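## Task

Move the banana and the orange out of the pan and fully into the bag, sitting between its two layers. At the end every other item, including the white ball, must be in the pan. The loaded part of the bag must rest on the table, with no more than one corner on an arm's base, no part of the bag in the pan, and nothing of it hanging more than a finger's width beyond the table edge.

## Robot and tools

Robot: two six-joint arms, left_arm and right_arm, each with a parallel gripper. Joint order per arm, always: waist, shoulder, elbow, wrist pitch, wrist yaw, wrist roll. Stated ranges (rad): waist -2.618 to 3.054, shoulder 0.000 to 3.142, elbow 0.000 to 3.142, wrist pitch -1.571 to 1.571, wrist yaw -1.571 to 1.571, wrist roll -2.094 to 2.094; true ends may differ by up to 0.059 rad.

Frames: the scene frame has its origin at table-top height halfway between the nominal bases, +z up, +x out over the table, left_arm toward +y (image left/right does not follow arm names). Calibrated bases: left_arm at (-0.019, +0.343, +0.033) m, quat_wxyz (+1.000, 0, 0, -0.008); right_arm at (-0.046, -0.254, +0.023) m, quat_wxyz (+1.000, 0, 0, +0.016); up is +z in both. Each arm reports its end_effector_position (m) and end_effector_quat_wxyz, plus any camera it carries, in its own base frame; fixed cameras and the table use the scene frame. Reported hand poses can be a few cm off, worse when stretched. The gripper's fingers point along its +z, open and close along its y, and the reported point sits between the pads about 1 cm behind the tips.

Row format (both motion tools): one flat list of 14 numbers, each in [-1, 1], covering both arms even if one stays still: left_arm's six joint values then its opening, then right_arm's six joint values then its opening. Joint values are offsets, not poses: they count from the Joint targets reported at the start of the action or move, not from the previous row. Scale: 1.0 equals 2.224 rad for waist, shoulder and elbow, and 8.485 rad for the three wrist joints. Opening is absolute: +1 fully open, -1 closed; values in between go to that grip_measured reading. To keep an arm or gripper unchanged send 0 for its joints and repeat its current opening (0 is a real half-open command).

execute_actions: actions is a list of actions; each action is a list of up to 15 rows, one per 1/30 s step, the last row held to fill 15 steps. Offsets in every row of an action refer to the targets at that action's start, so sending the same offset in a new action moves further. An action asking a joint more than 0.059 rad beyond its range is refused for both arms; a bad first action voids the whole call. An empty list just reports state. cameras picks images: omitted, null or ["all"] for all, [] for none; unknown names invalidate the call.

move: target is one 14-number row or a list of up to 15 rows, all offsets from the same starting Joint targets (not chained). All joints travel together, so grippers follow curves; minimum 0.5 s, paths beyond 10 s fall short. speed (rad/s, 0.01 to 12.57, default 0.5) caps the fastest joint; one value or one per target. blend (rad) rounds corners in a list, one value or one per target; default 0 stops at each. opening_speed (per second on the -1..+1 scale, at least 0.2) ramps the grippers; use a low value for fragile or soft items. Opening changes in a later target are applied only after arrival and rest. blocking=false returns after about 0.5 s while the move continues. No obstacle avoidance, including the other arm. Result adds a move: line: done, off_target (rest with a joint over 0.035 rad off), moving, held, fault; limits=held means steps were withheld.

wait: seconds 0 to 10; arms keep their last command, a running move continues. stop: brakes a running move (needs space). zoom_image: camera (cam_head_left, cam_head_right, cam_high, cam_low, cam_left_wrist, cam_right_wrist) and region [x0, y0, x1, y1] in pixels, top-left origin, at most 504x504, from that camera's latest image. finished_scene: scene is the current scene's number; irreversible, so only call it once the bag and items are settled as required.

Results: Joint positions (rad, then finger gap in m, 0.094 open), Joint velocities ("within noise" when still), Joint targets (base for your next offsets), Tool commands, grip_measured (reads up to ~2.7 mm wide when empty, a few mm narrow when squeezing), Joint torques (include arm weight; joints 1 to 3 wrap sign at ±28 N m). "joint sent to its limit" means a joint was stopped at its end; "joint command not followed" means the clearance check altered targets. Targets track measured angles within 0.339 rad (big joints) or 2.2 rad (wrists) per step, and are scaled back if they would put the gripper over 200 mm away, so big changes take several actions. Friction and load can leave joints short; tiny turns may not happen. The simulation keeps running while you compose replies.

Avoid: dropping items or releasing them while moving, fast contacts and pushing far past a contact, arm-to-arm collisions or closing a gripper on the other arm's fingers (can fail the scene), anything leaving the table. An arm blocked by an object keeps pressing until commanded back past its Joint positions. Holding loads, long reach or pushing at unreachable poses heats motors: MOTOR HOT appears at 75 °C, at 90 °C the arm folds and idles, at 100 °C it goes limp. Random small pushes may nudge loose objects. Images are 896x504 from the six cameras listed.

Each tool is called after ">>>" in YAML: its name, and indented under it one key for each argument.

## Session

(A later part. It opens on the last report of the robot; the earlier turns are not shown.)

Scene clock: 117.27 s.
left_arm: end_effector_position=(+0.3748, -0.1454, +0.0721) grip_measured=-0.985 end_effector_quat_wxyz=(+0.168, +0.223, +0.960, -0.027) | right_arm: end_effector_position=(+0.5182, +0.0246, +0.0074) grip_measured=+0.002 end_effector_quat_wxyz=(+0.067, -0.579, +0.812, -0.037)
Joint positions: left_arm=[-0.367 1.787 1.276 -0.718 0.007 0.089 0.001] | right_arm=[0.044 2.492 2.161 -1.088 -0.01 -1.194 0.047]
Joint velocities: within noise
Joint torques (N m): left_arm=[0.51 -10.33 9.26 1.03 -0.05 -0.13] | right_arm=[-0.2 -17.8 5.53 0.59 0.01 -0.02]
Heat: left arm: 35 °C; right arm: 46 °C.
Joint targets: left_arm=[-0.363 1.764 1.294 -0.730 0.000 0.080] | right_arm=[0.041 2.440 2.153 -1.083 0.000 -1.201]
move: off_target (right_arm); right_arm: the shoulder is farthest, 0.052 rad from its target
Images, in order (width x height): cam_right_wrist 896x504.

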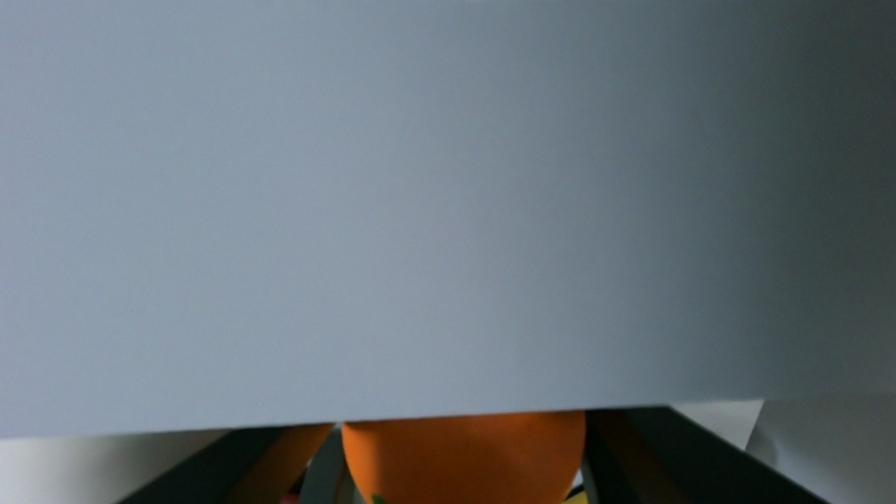

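>>> move:
  target:
    - [0,0,0,0,0,0,-1,0,0,0,0,0,0,-0.3]
  opening_speed: 0.4
  cameras: ["cam_right_wrist"]

Scene clock: 118.50 s.
left_arm: end_effector_position=(+0.3748, -0.1454, +0.0721) grip_measured=-0.985 end_effector_quat_wxyz=(+0.168, +0.223, +0.960, -0.027) | right_arm: end_effector_position=(+0.5182, +0.0246, +0.0074) grip_measured=-0.145 end_effector_quat_wxyz=(+0.067, -0.579, +0.812, -0.037)
Joint positions: left_arm=[-0.367 1.787 1.276 -0.718 0.007 0.089 0.001] | right_arm=[0.044 2.492 2.161 -1.088 -0.01 -1.194 0.04]
Joint velocities: within noise
Joint torques (N m): left_arm=[0.54 -10.32 9.24 1.05 -0.06 -0.13] | right_arm=[-0.23 -17.8 5.53 0.6 0.01 -0.02]
Heat: left arm: 35 °C; right arm: 47 °C.
Joint targets: left_arm=[-0.363 1.764 1.294 -0.730 0.000 0.080] | right_arm=[0.041 2.440 2.153 -1.083 0.000 -1.201]
move: off_target (right_arm); right_arm: the shoulder is farthest, 0.052 rad from its target
Images, in order (width x height): cam_right_wrist 896x504.

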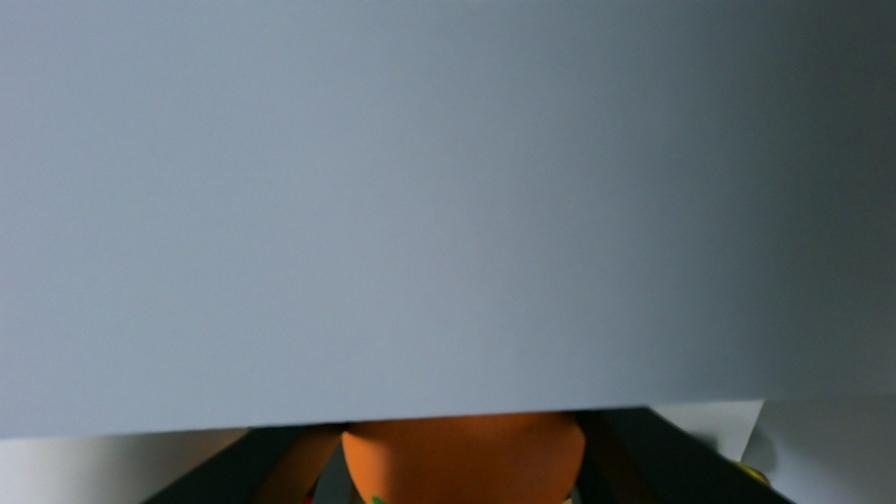

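>>> move:
  target:
    - [0,0,0,0,0,0,-1,0,-0.03,0,0,0,0,-0.3]
    - [0,0,0,0,0,0,-1,0,-0.075,0,0,0,0,-0.3]
  speed: 0.2
  cameras: ["cam_right_wrist","cam_high"]

>>> zoom_image:
  camera: "cam_high"
  region: [440, 190, 580, 310]

Scene clock: 120.03 s.
left_arm: end_effector_position=(+0.3748, -0.1454, +0.0721) grip_measured=-0.985 end_effector_quat_wxyz=(+0.168, +0.223, +0.960, -0.027) | right_arm: end_effector_position=(+0.5273, +0.0246, +0.0895) grip_measured=-0.151 end_effector_quat_wxyz=(+0.133, -0.574, +0.804, -0.081)
Joint positions: left_arm=[-0.367 1.787 1.276 -0.718 0.007 0.089 0.001] | right_arm=[0.044 2.324 2.154 -1.088 -0.008 -1.194 0.04]
Joint velocities: within noise
Joint torques (N m): left_arm=[0.58 -10.35 9.22 1.04 -0.05 -0.13] | right_arm=[-0.23 -17.01 6.38 0.89 -0.01 -0.01]
Heat: left arm: 35 °C; right arm: 48 °C.
Joint targets: left_arm=[-0.363 1.764 1.294 -0.730 0.000 0.080] | right_arm=[0.041 2.274 2.153 -1.083 0.000 -1.201]
move: off_target (right_arm); right_arm: the shoulder is farthest, 0.051 rad from its target
Images, in order (width x height): cam_high 896x504, cam_right_wrist 896x504.

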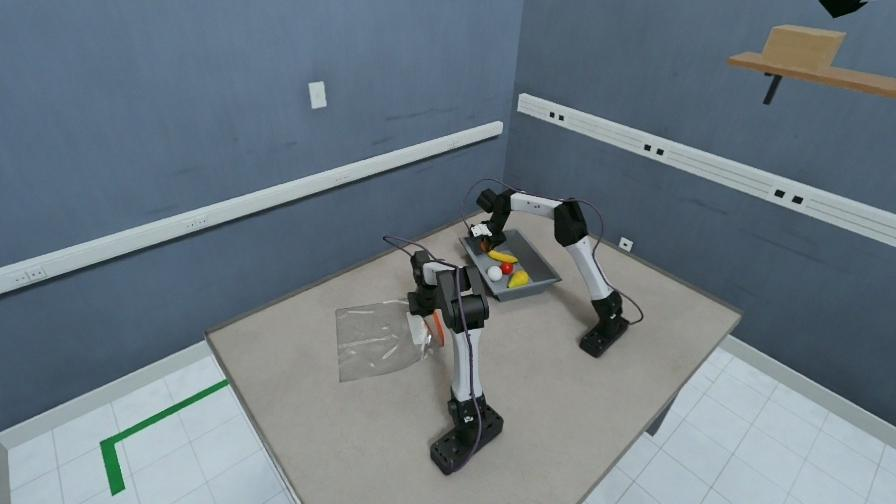

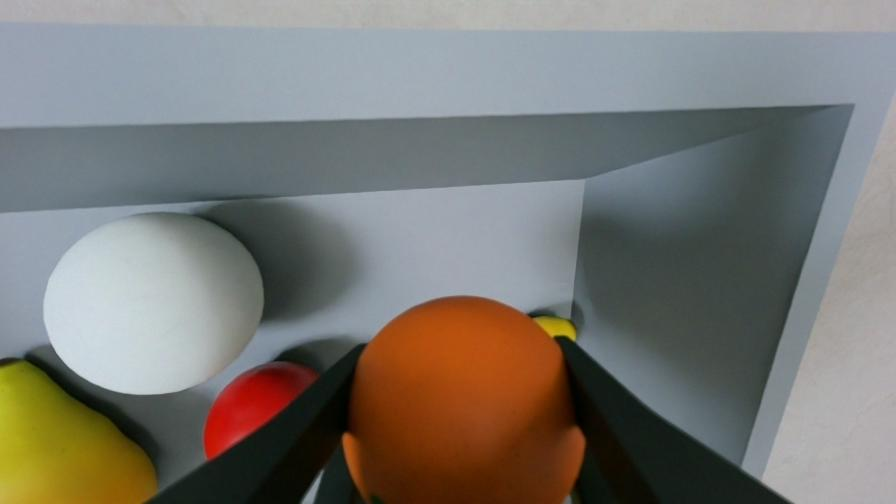

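Scaled by 3.600 from the camera's 896x504 image, which has a finer 1280x720 frame.

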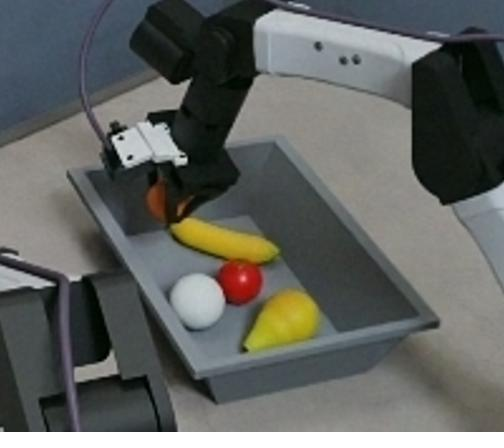

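>>> move:
  target:
    - [0,0,0,0,0,0,-1,0,-0.19,0,0,0,0,-0.3]
    - [0,0,0,0,0,0,-1,0.2909,-0.1007,-0.0734,0.0434,0,0.3655,-0.3]
    - [0,0,0,0,0,0,-1,0.2909,0.0004,-0.0734,0.0434,0,0.3655,-0.3]
  speed: 0.6

Scene clock: 129.47 s.
left_arm: end_effector_position=(+0.3722, -0.1423, +0.0709) grip_measured=-0.985 end_effector_quat_wxyz=(+0.161, +0.222, +0.962, -0.024) | right_arm: end_effector_position=(+0.4427, +0.3609, +0.0878) grip_measured=-0.151 end_effector_quat_wxyz=(+0.074, +0.548, +0.792, +0.258)
Joint positions: left_arm=[-0.364 1.787 1.276 -0.733 0.003 0.088 0.001] | right_arm=[0.683 2.281 1.98 -0.726 -0.002 1.894 0.04]
Joint velocities: within noise
Joint torques (N m): left_arm=[0.35 -10.3 9.21 1.17 -0.01 -0.12] | right_arm=[0.5 -13.22 7.98 1.27 0.03 0.1]
Heat: left arm: 37 °C; right arm: 48 °C.
Joint targets: left_arm=[-0.363 1.764 1.294 -0.730 0.000 0.080] | right_arm=[0.689 2.274 1.989 -0.715 0.000 1.901]
move: done

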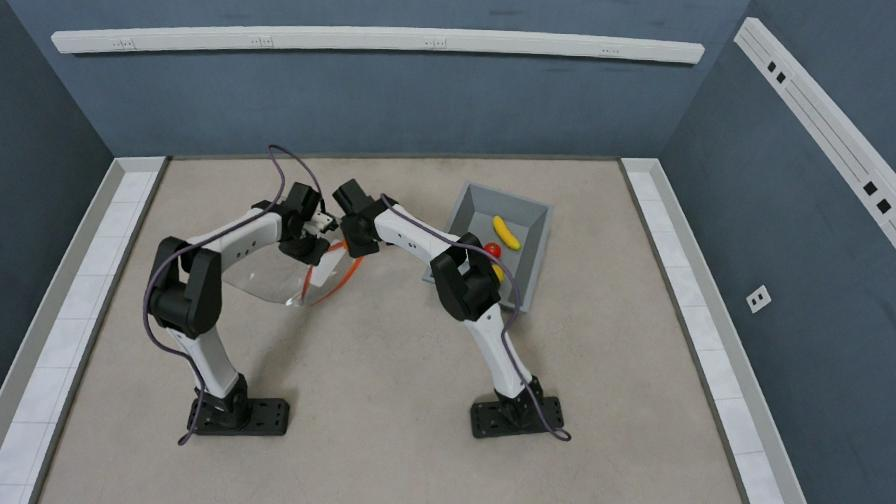

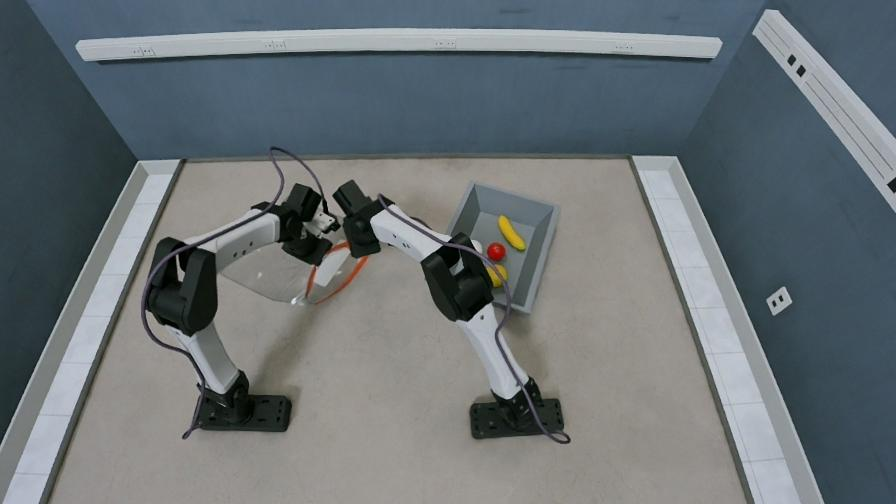

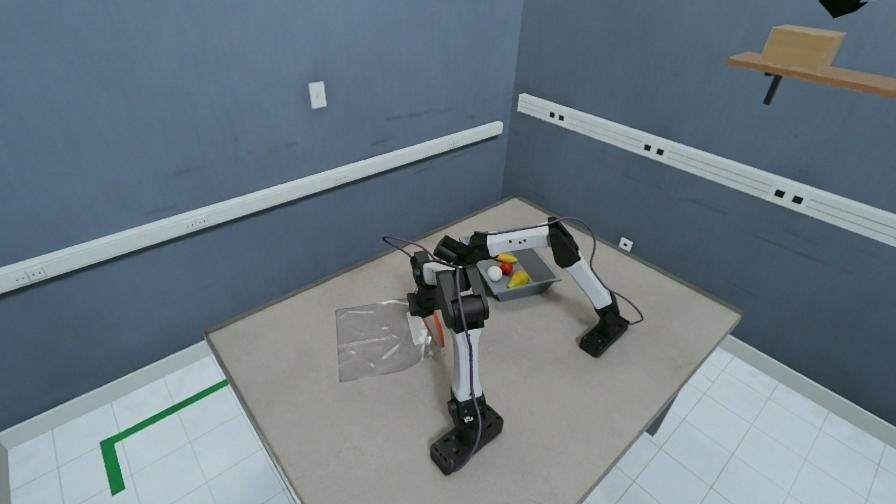

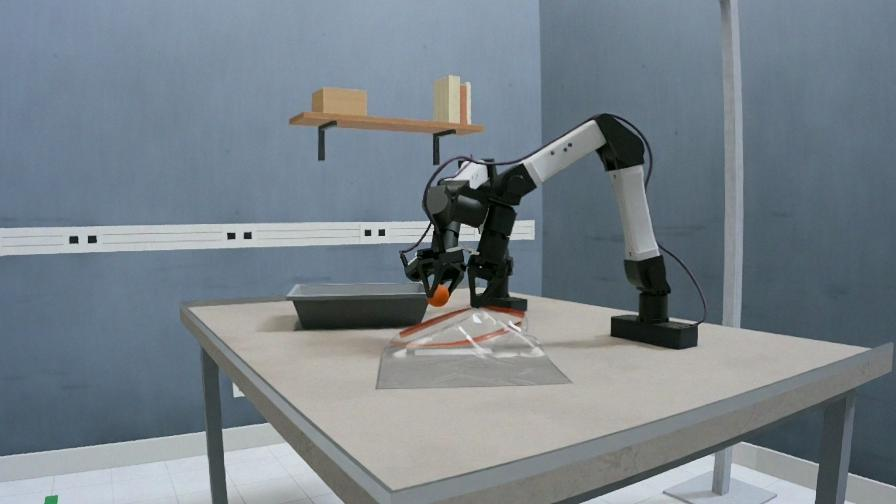

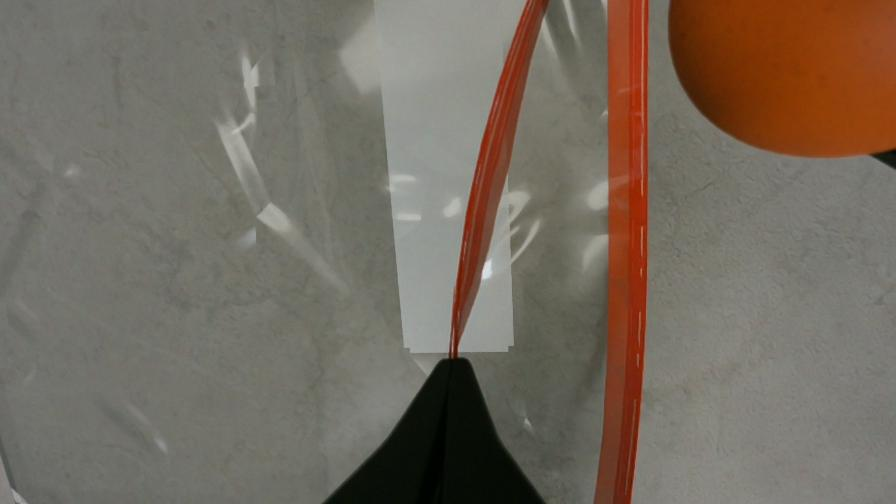

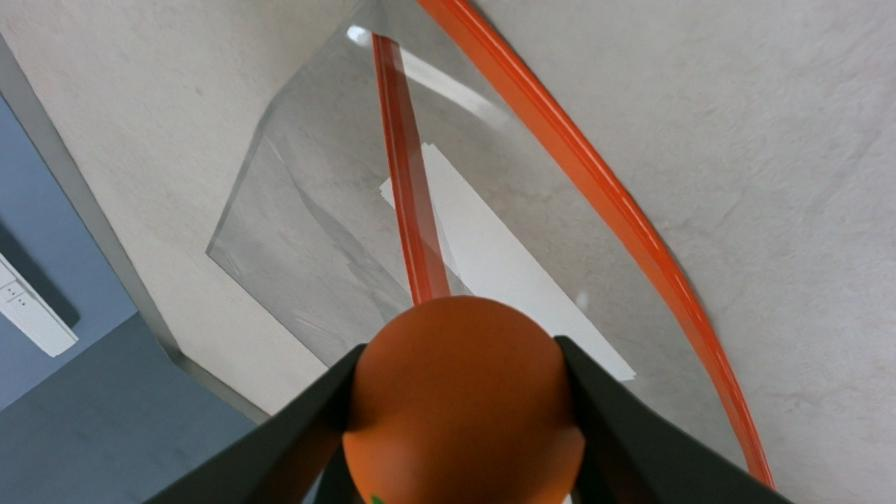

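>>> move:
  target:
    - [0.012,-0.036,0,0,0,0,-1,0,0,0,0,0,0,-0.3]
  speed: 0.3
  cameras: ["cam_left_wrist","cam_right_wrist","cam_low"]

Scene clock: 130.97 s.
left_arm: end_effector_position=(+0.3775, -0.1345, +0.1021) grip_measured=-0.985 end_effector_quat_wxyz=(+0.201, +0.209, +0.957, -0.027) | right_arm: end_effector_position=(+0.4427, +0.3609, +0.0878) grip_measured=-0.151 end_effector_quat_wxyz=(+0.074, +0.548, +0.792, +0.258)
Joint positions: left_arm=[-0.341 1.705 1.276 -0.733 0.003 0.088 0.001] | right_arm=[0.683 2.281 1.98 -0.726 -0.002 1.894 0.04]
Joint velocities: within noise
Joint torques (N m): left_arm=[0.65 -9.69 9.46 1.33 -0.01 -0.12] | right_arm=[0.54 -13.18 7.8 1.27 0.03 0.09]
Heat: left arm: 37 °C; right arm: 49 °C.
Joint targets: left_arm=[-0.336 1.684 1.294 -0.730 0.000 0.080] | right_arm=[0.689 2.274 1.989 -0.715 0.000 1.900]
move: done
Images, in order (width x height): cam_low 896x504, cam_left_wrist 896x504, cam_right_wrist 896x504.

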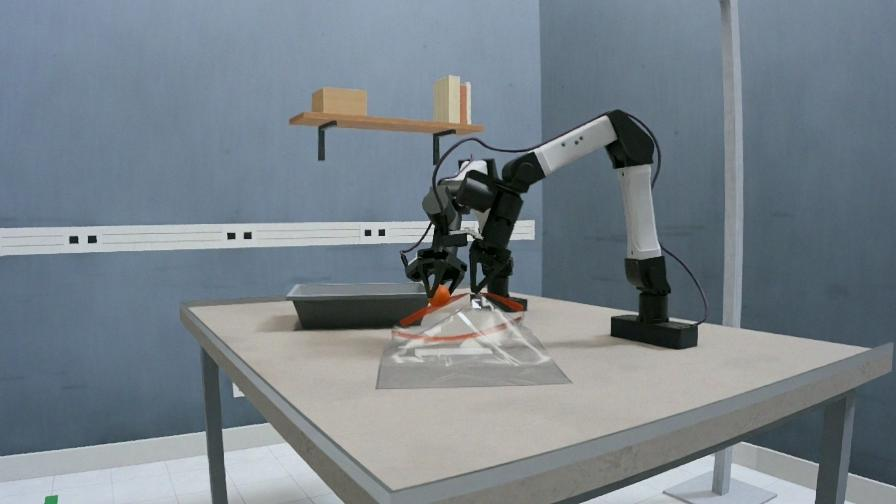

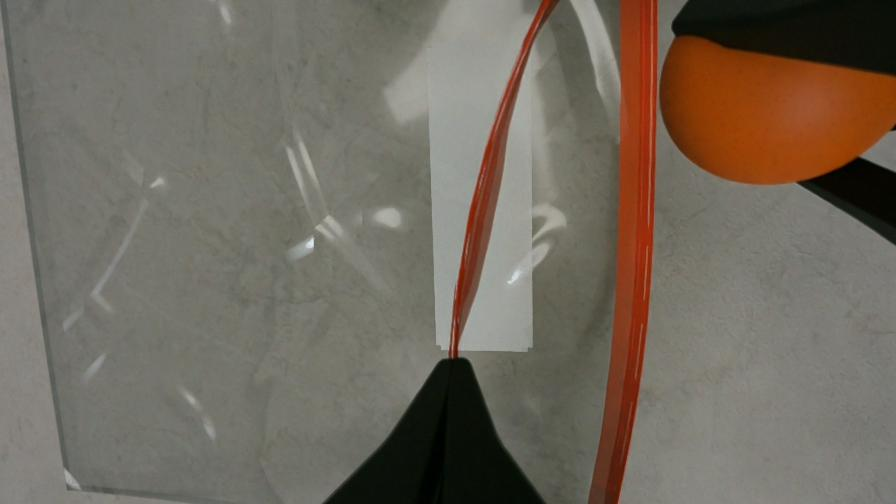

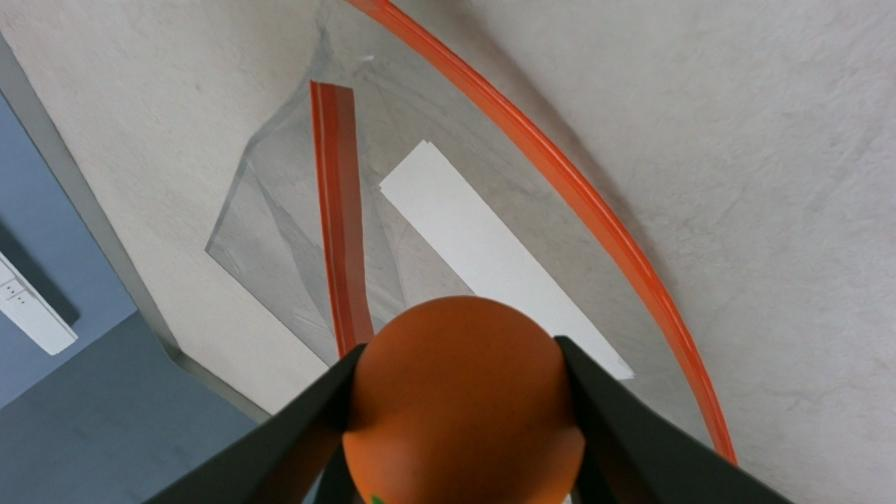

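>>> move:
  target:
    - [0,0,0,0,0,0,-1,0,0.055,-0.0282,0.0145,0,0,-0.3]
  speed: 0.25
  cameras: ["cam_left_wrist","cam_right_wrist"]

Scene clock: 131.90 s.
left_arm: end_effector_position=(+0.3775, -0.1345, +0.1021) grip_measured=-0.985 end_effector_quat_wxyz=(+0.201, +0.209, +0.957, -0.027) | right_arm: end_effector_position=(+0.4447, +0.3625, +0.0722) grip_measured=-0.151 end_effector_quat_wxyz=(+0.073, +0.549, +0.793, +0.255)
Joint positions: left_arm=[-0.341 1.705 1.276 -0.733 0.003 0.088 0.001] | right_arm=[0.683 2.307 1.966 -0.694 -0.002 1.894 0.04]
Joint velocities: within noise
Joint torques (N m): left_arm=[0.65 -9.65 9.51 1.35 -0.01 -0.12] | right_arm=[0.01 -13.15 7.53 1.26 0.01 0.02]
Heat: left arm: 37 °C; right arm: 49 °C.
Joint targets: left_arm=[-0.336 1.684 1.294 -0.730 0.000 0.080] | right_arm=[0.683 2.301 1.972 -0.686 -0.002 1.894]
move: held (right_arm; a check stopped the path); limits=held; right_arm: the wrist pitch is farthest, 0.102 rad from its target
joint command not followed: on one or more control steps a check withheld the commanded joint targets of the right arm, and it was not sent them on those steps.
cause: the commanded joint targets, or the way to them, would bring a part of the robot too close to another arm (this arm's wrist (the part past the wrist pitch) and the left arm's wrist camera, at the place that arm is still heading or pushing toward).
Images, in order (width x height): cam_left_wrist 896x504, cam_right_wrist 896x504.

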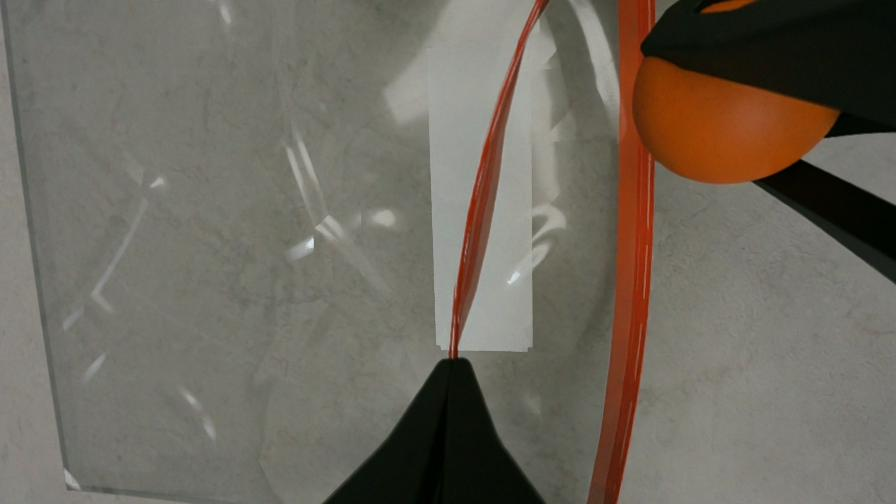

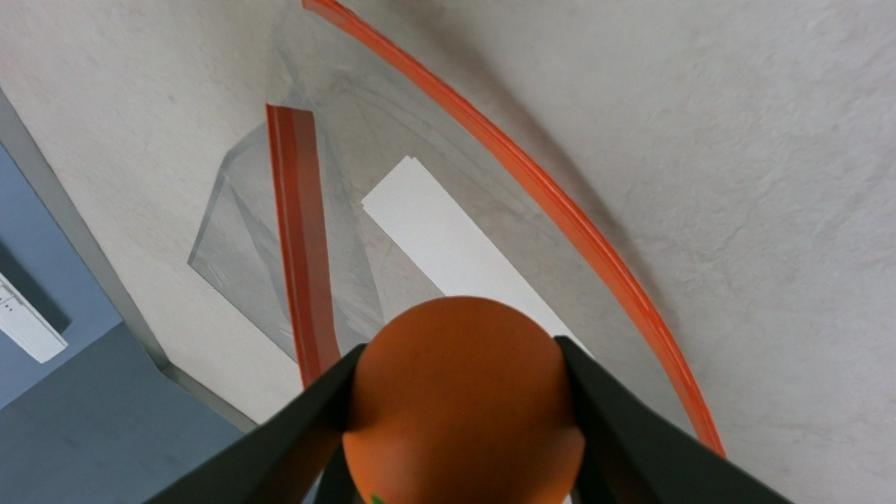

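>>> move:
  target:
    - [0,-0.0971,-0.2495,0.0894,0,0,-1,0,0,0,0,0,0,-0.3]
  speed: 0.4
  cameras: ["cam_left_wrist","cam_right_wrist"]

>>> move:
  target:
    - [0,0,0,0,0,0,-1,0,0.05,-0.02,0.0111,0,0,-0.3]
  speed: 0.25
  cameras: ["cam_left_wrist","cam_right_wrist","cam_low"]

Scene clock: 134.97 s.
left_arm: end_effector_position=(+0.3808, -0.1357, +0.0921) grip_measured=-0.985 end_effector_quat_wxyz=(+0.407, +0.195, +0.891, -0.053) | right_arm: end_effector_position=(+0.4447, +0.3625, +0.0722) grip_measured=-0.151 end_effector_quat_wxyz=(+0.073, +0.549, +0.793, +0.255)
Joint positions: left_arm=[-0.341 1.492 0.748 0.018 0.003 0.088 0.001] | right_arm=[0.683 2.307 1.966 -0.694 -0.002 1.894 0.04]
Joint velocities: within noise
Joint torques (N m): left_arm=[0.64 -7.88 6.74 2.16 -0.02 -0.13] | right_arm=[0.03 -13.24 7.47 1.22 0.02 0.02]
Heat: left arm: 36 °C; right arm: 49 °C.
Joint targets: left_arm=[-0.336 1.468 0.739 0.028 0.000 0.080] | right_arm=[0.683 2.301 1.972 -0.686 -0.002 1.894]
move: done
Images, in order (width x height): cam_left_wrist 896x504, cam_right_wrist 896x504.

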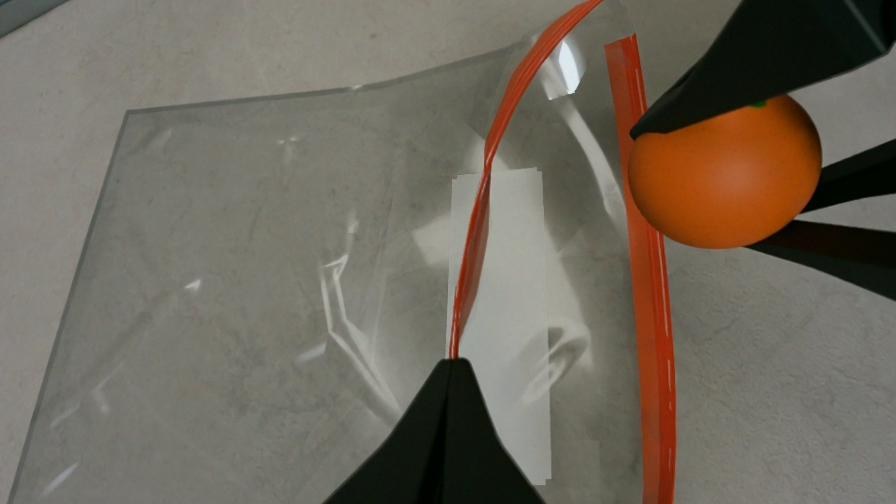

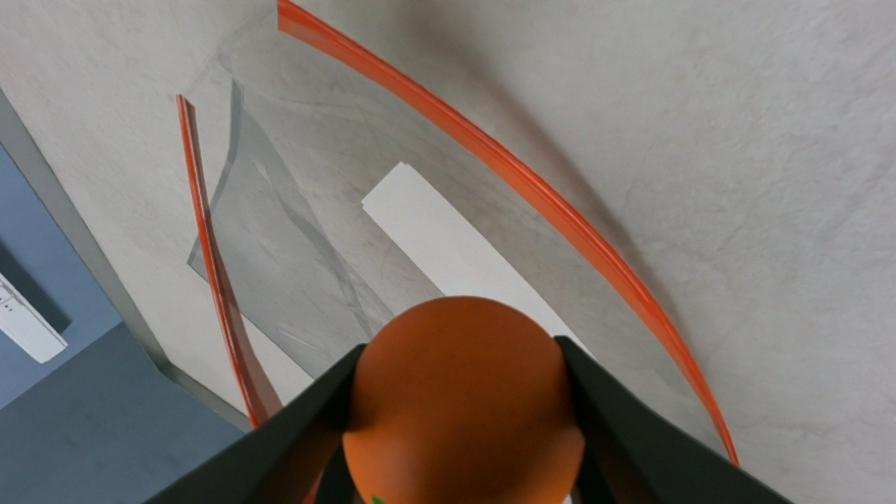

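Scene clock: 136.10 s.
left_arm: end_effector_position=(+0.3809, -0.1357, +0.0922) grip_measured=-0.985 end_effector_quat_wxyz=(+0.407, +0.195, +0.891, -0.053) | right_arm: end_effector_position=(+0.4449, +0.3627, +0.0108) grip_measured=-0.151 end_effector_quat_wxyz=(+0.065, +0.553, +0.799, +0.228)
Joint positions: left_arm=[-0.341 1.492 0.748 0.019 0.003 0.088 0.001] | right_arm=[0.683 2.408 1.924 -0.608 -0.002 1.894 0.04]
Joint velocities: within noise
Joint torques (N m): left_arm=[0.62 -7.88 6.71 2.15 -0.01 -0.12] | right_arm=[0.02 -12.85 6.99 1.18 0.01 0.02]
Heat: left arm: 36 °C; right arm: 48 °C.
Joint targets: left_arm=[-0.336 1.468 0.739 0.028 0.000 0.080] | right_arm=[0.683 2.412 1.927 -0.592 -0.002 1.894]
move: done
Images, in order (width x height): cam_low 896x504, cam_left_wrist 896x504, cam_right_wrist 896x504.

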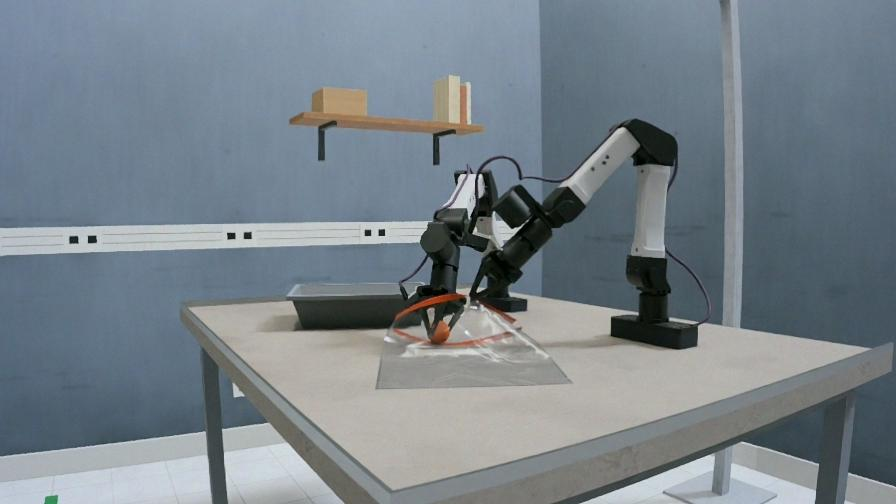

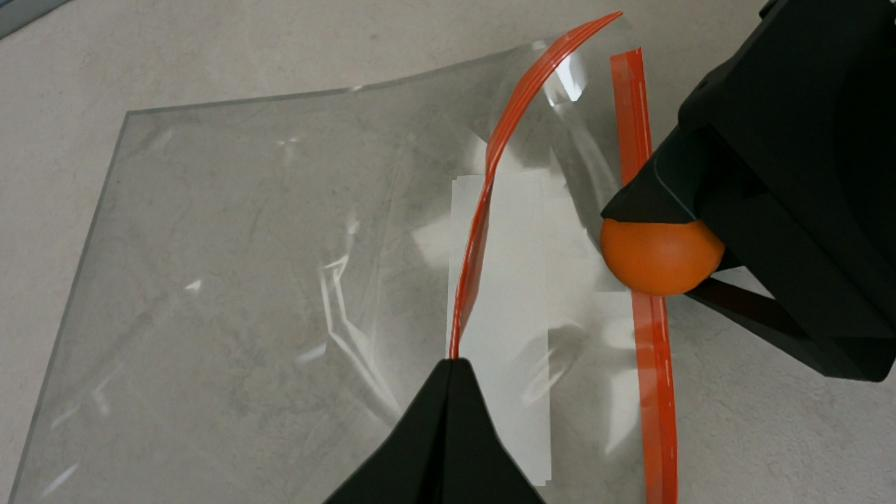

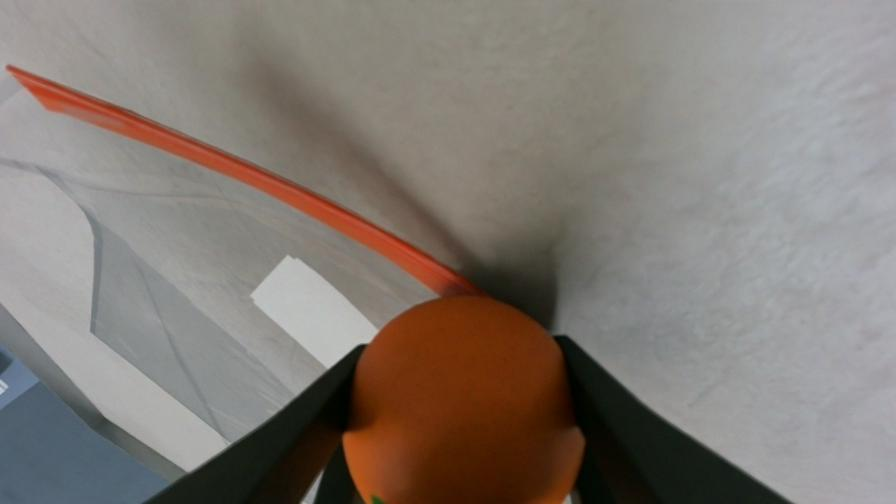

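>>> move:
  target:
    - [0,0,0,0,0,0,-1,0,-0.025,0,0,0,0,-0.3]
    - [0,0,0,0,0,0,-1,0.0187,0.0538,0.1165,-0.0074,0,0,-0.3]
  speed: 0.25
  cameras: ["cam_left_wrist","cam_right_wrist","cam_low"]

Scene clock: 138.57 s.
left_arm: end_effector_position=(+0.3809, -0.1357, +0.0923) grip_measured=-0.985 end_effector_quat_wxyz=(+0.408, +0.195, +0.891, -0.053) | right_arm: end_effector_position=(+0.4622, +0.4052, +0.0299) grip_measured=-0.151 end_effector_quat_wxyz=(+0.071, +0.533, +0.800, +0.266)
Joint positions: left_arm=[-0.341 1.492 0.748 0.02 0.003 0.088 0.001] | right_arm=[0.719 2.515 2.157 -0.654 -0.002 1.894 0.04]
Joint velocities: within noise
Joint torques (N m): left_arm=[0.66 -7.84 6.72 2.15 -0.01 -0.12] | right_arm=[0.53 -12.51 9.73 1.23 0.01 0.02]
Heat: left arm: 35 °C; right arm: 49 °C.
Joint targets: left_arm=[-0.336 1.468 0.739 0.028 0.000 0.080] | right_arm=[0.725 2.532 2.186 -0.655 -0.002 1.894]
move: done
Images, in order (width x height): cam_low 896x504, cam_left_wrist 896x504, cam_right_wrist 896x504.

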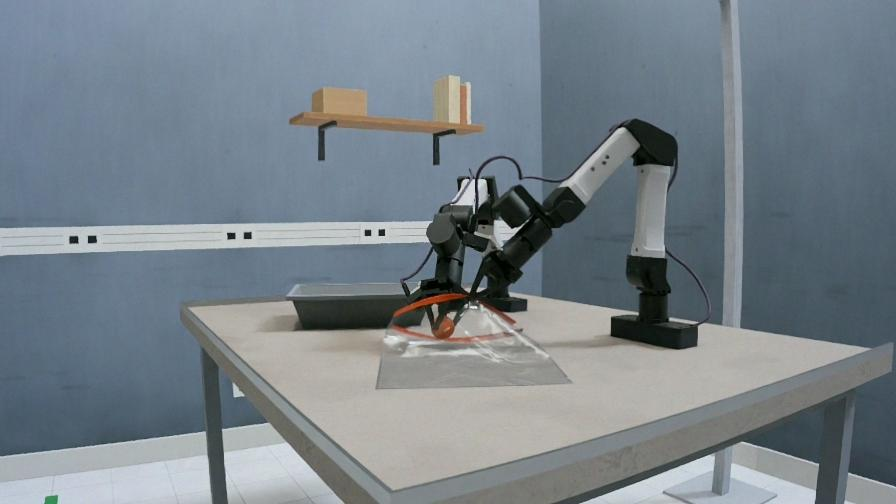

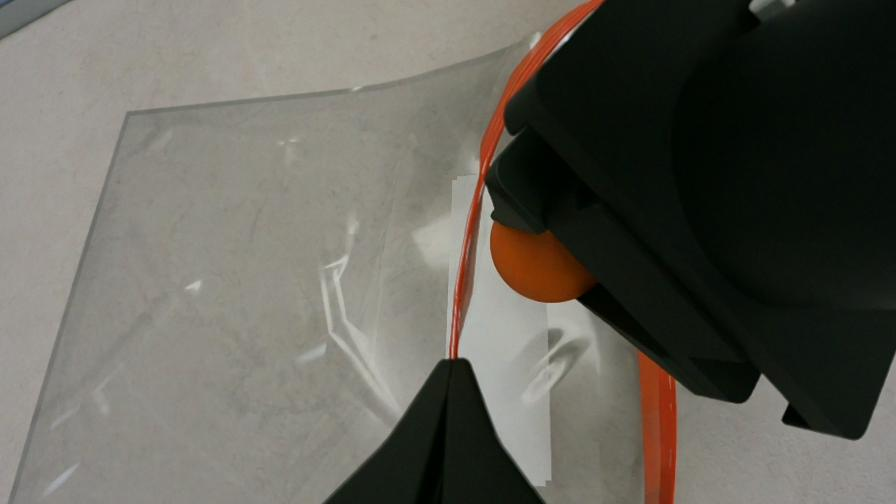

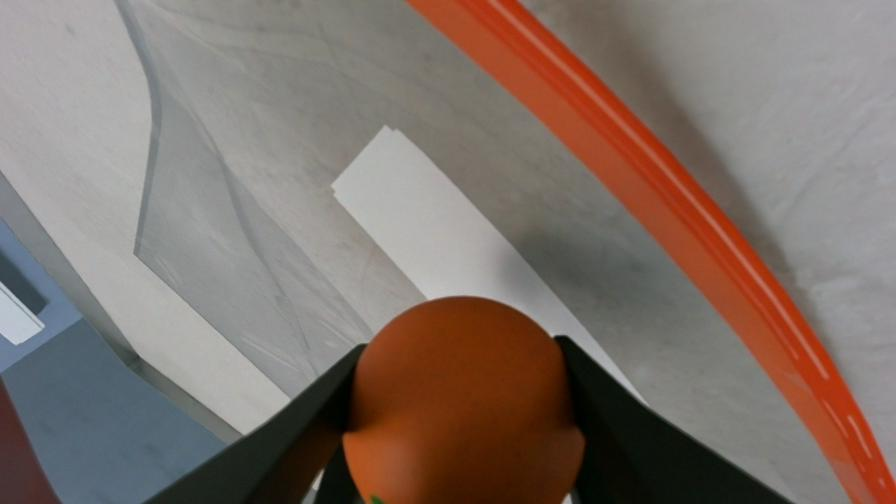

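>>> move:
  target:
    - [0,0,0,0,0,0,-1,0,0.0126,-0.034,0.0122,0,0,-0.3]
  speed: 0.2
  cameras: ["cam_left_wrist","cam_right_wrist","cam_low"]

>>> zoom_image:
  camera: "cam_low"
  region: [370, 270, 590, 400]

Scene clock: 139.73 s.
left_arm: end_effector_position=(+0.3809, -0.1357, +0.0923) grip_measured=-0.985 end_effector_quat_wxyz=(+0.408, +0.195, +0.891, -0.053) | right_arm: end_effector_position=(+0.4659, +0.4085, +0.0086) grip_measured=-0.151 end_effector_quat_wxyz=(+0.073, +0.531, +0.798, +0.274)
Joint positions: left_arm=[-0.341 1.492 0.748 0.02 0.003 0.088 0.001] | right_arm=[0.719 2.544 2.116 -0.569 -0.002 1.894 0.04]
Joint velocities: within noise
Joint torques (N m): left_arm=[0.66 -7.9 6.74 2.15 -0.01 -0.13] | right_arm=[0.57 -12.67 6.41 1.43 0.01 0.02]
Heat: left arm: 35 °C; right arm: 49 °C.
Joint targets: left_arm=[-0.336 1.468 0.739 0.028 0.000 0.080] | right_arm=[0.725 2.560 2.111 -0.551 -0.002 1.894]
move: done
Images, in order (width x height): cam_low 896x504, cam_left_wrist 896x504, cam_right_wrist 896x504.

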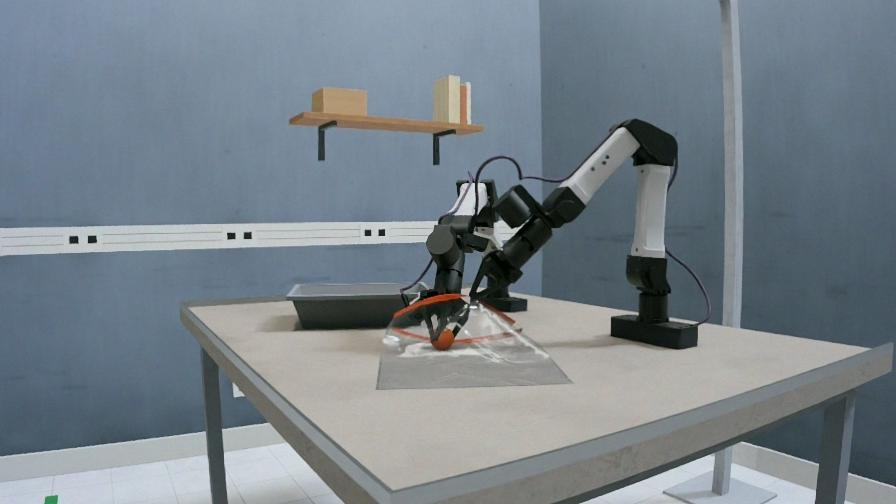

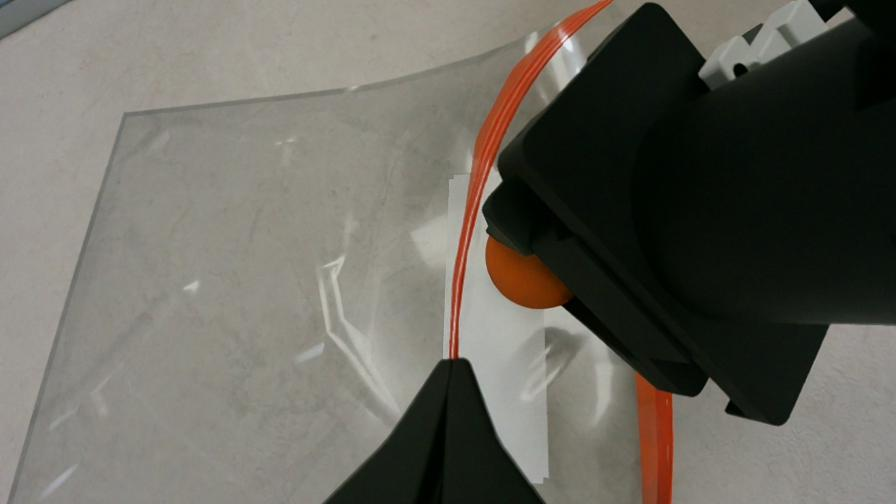

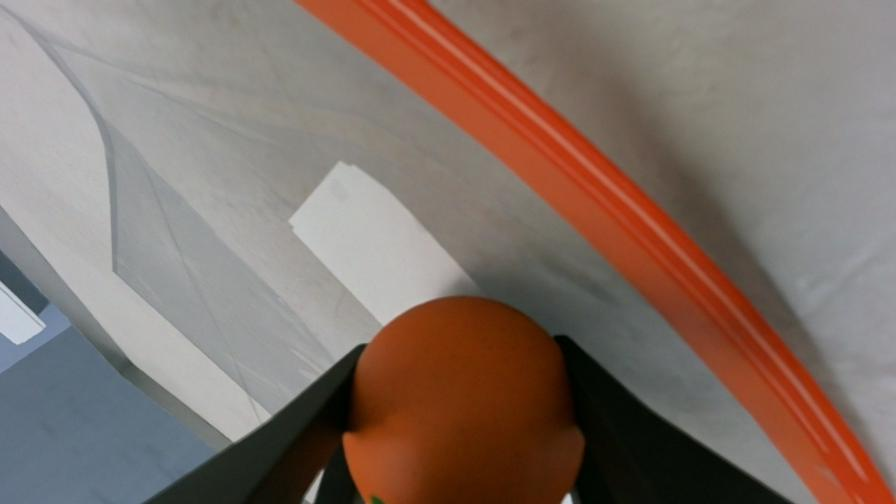

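Scaled by 2.291 from the camera's 896x504 image, which has a finer 1280x720 frame.

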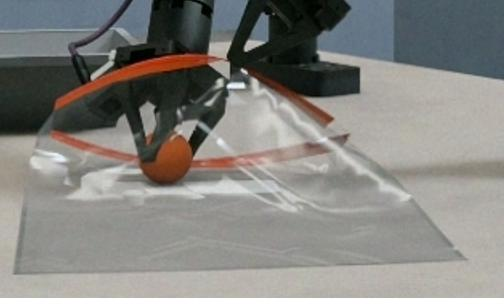

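>>> move:
  target:
    - [0,0,0,0,0,0,-1,0,0.006,0,0,0,0,-0.3]
    - [0,0,0,0,0,0,-1,0,0.006,0,0,0,0,0.25]
  speed: 0.2
  opening_speed: 0.4
  cameras: ["cam_left_wrist","cam_right_wrist","cam_low"]

>>> zoom_image:
  camera: "cam_low"
  region: [370, 270, 590, 400]

Scene clock: 142.30 s.
left_arm: end_effector_position=(+0.3810, -0.1358, +0.0924) grip_measured=-0.985 end_effector_quat_wxyz=(+0.408, +0.195, +0.890, -0.053) | right_arm: end_effector_position=(+0.4709, +0.4128, +0.0114) grip_measured=+0.248 end_effector_quat_wxyz=(+0.077, +0.529, +0.795, +0.288)
Joint positions: left_arm=[-0.341 1.492 0.748 0.02 0.003 0.088 0.001] | right_arm=[0.719 2.547 2.116 -0.535 -0.002 1.894 0.059]
Joint velocities: within noise
Joint torques (N m): left_arm=[0.64 -7.9 6.74 2.14 -0.02 -0.13] | right_arm=[0.55 -11.84 6.42 1.09 0.01 0.02]
Heat: left arm: 35 °C; right arm: 49 °C.
Joint targets: left_arm=[-0.336 1.468 0.739 0.028 0.000 0.080] | right_arm=[0.725 2.573 2.111 -0.551 -0.002 1.894]
move: done
Images, in order (width x height): cam_low 896x504, cam_left_wrist 896x504, cam_right_wrist 896x504.

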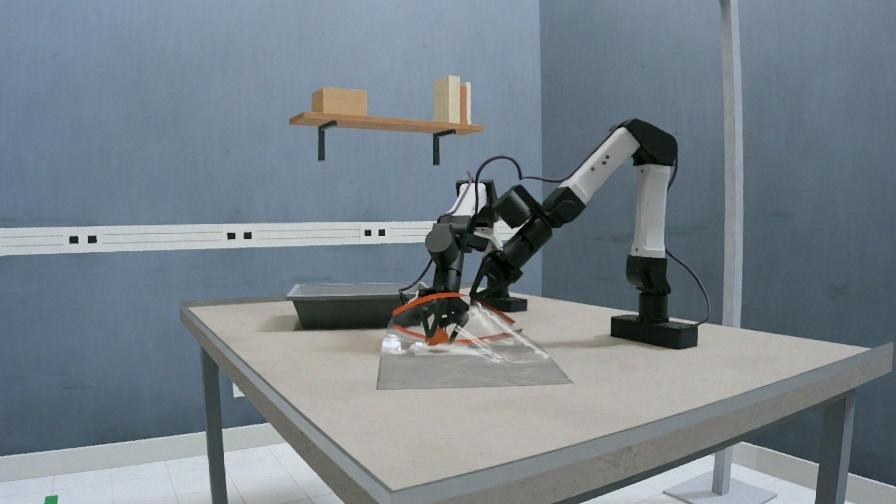

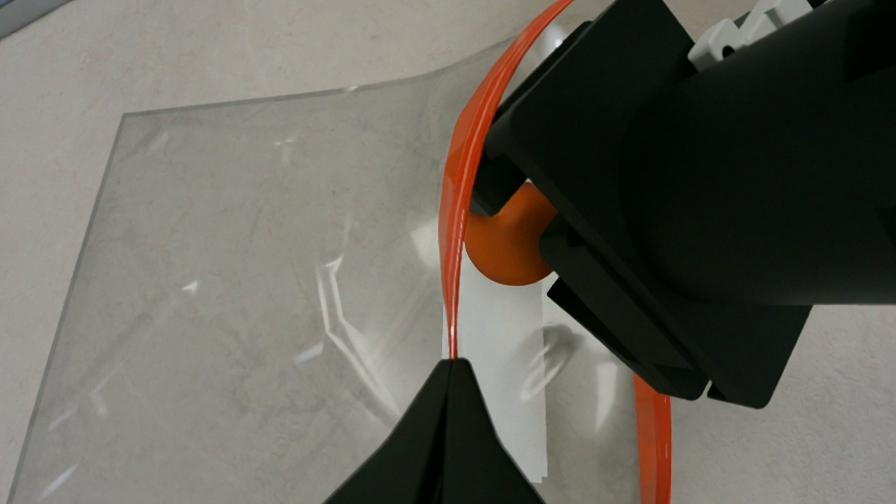

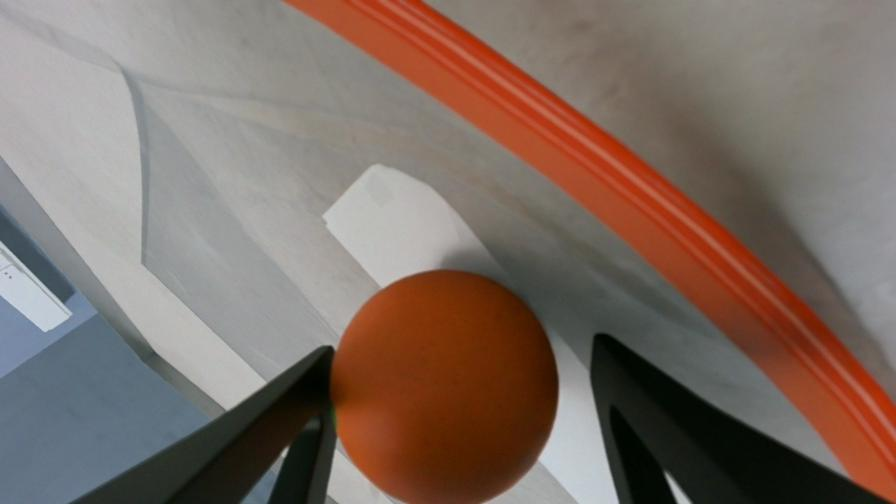

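Scaled by 2.291 from the camera's 896x504 image, which has a finer 1280x720 frame.

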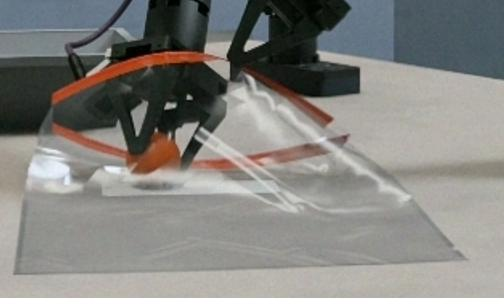

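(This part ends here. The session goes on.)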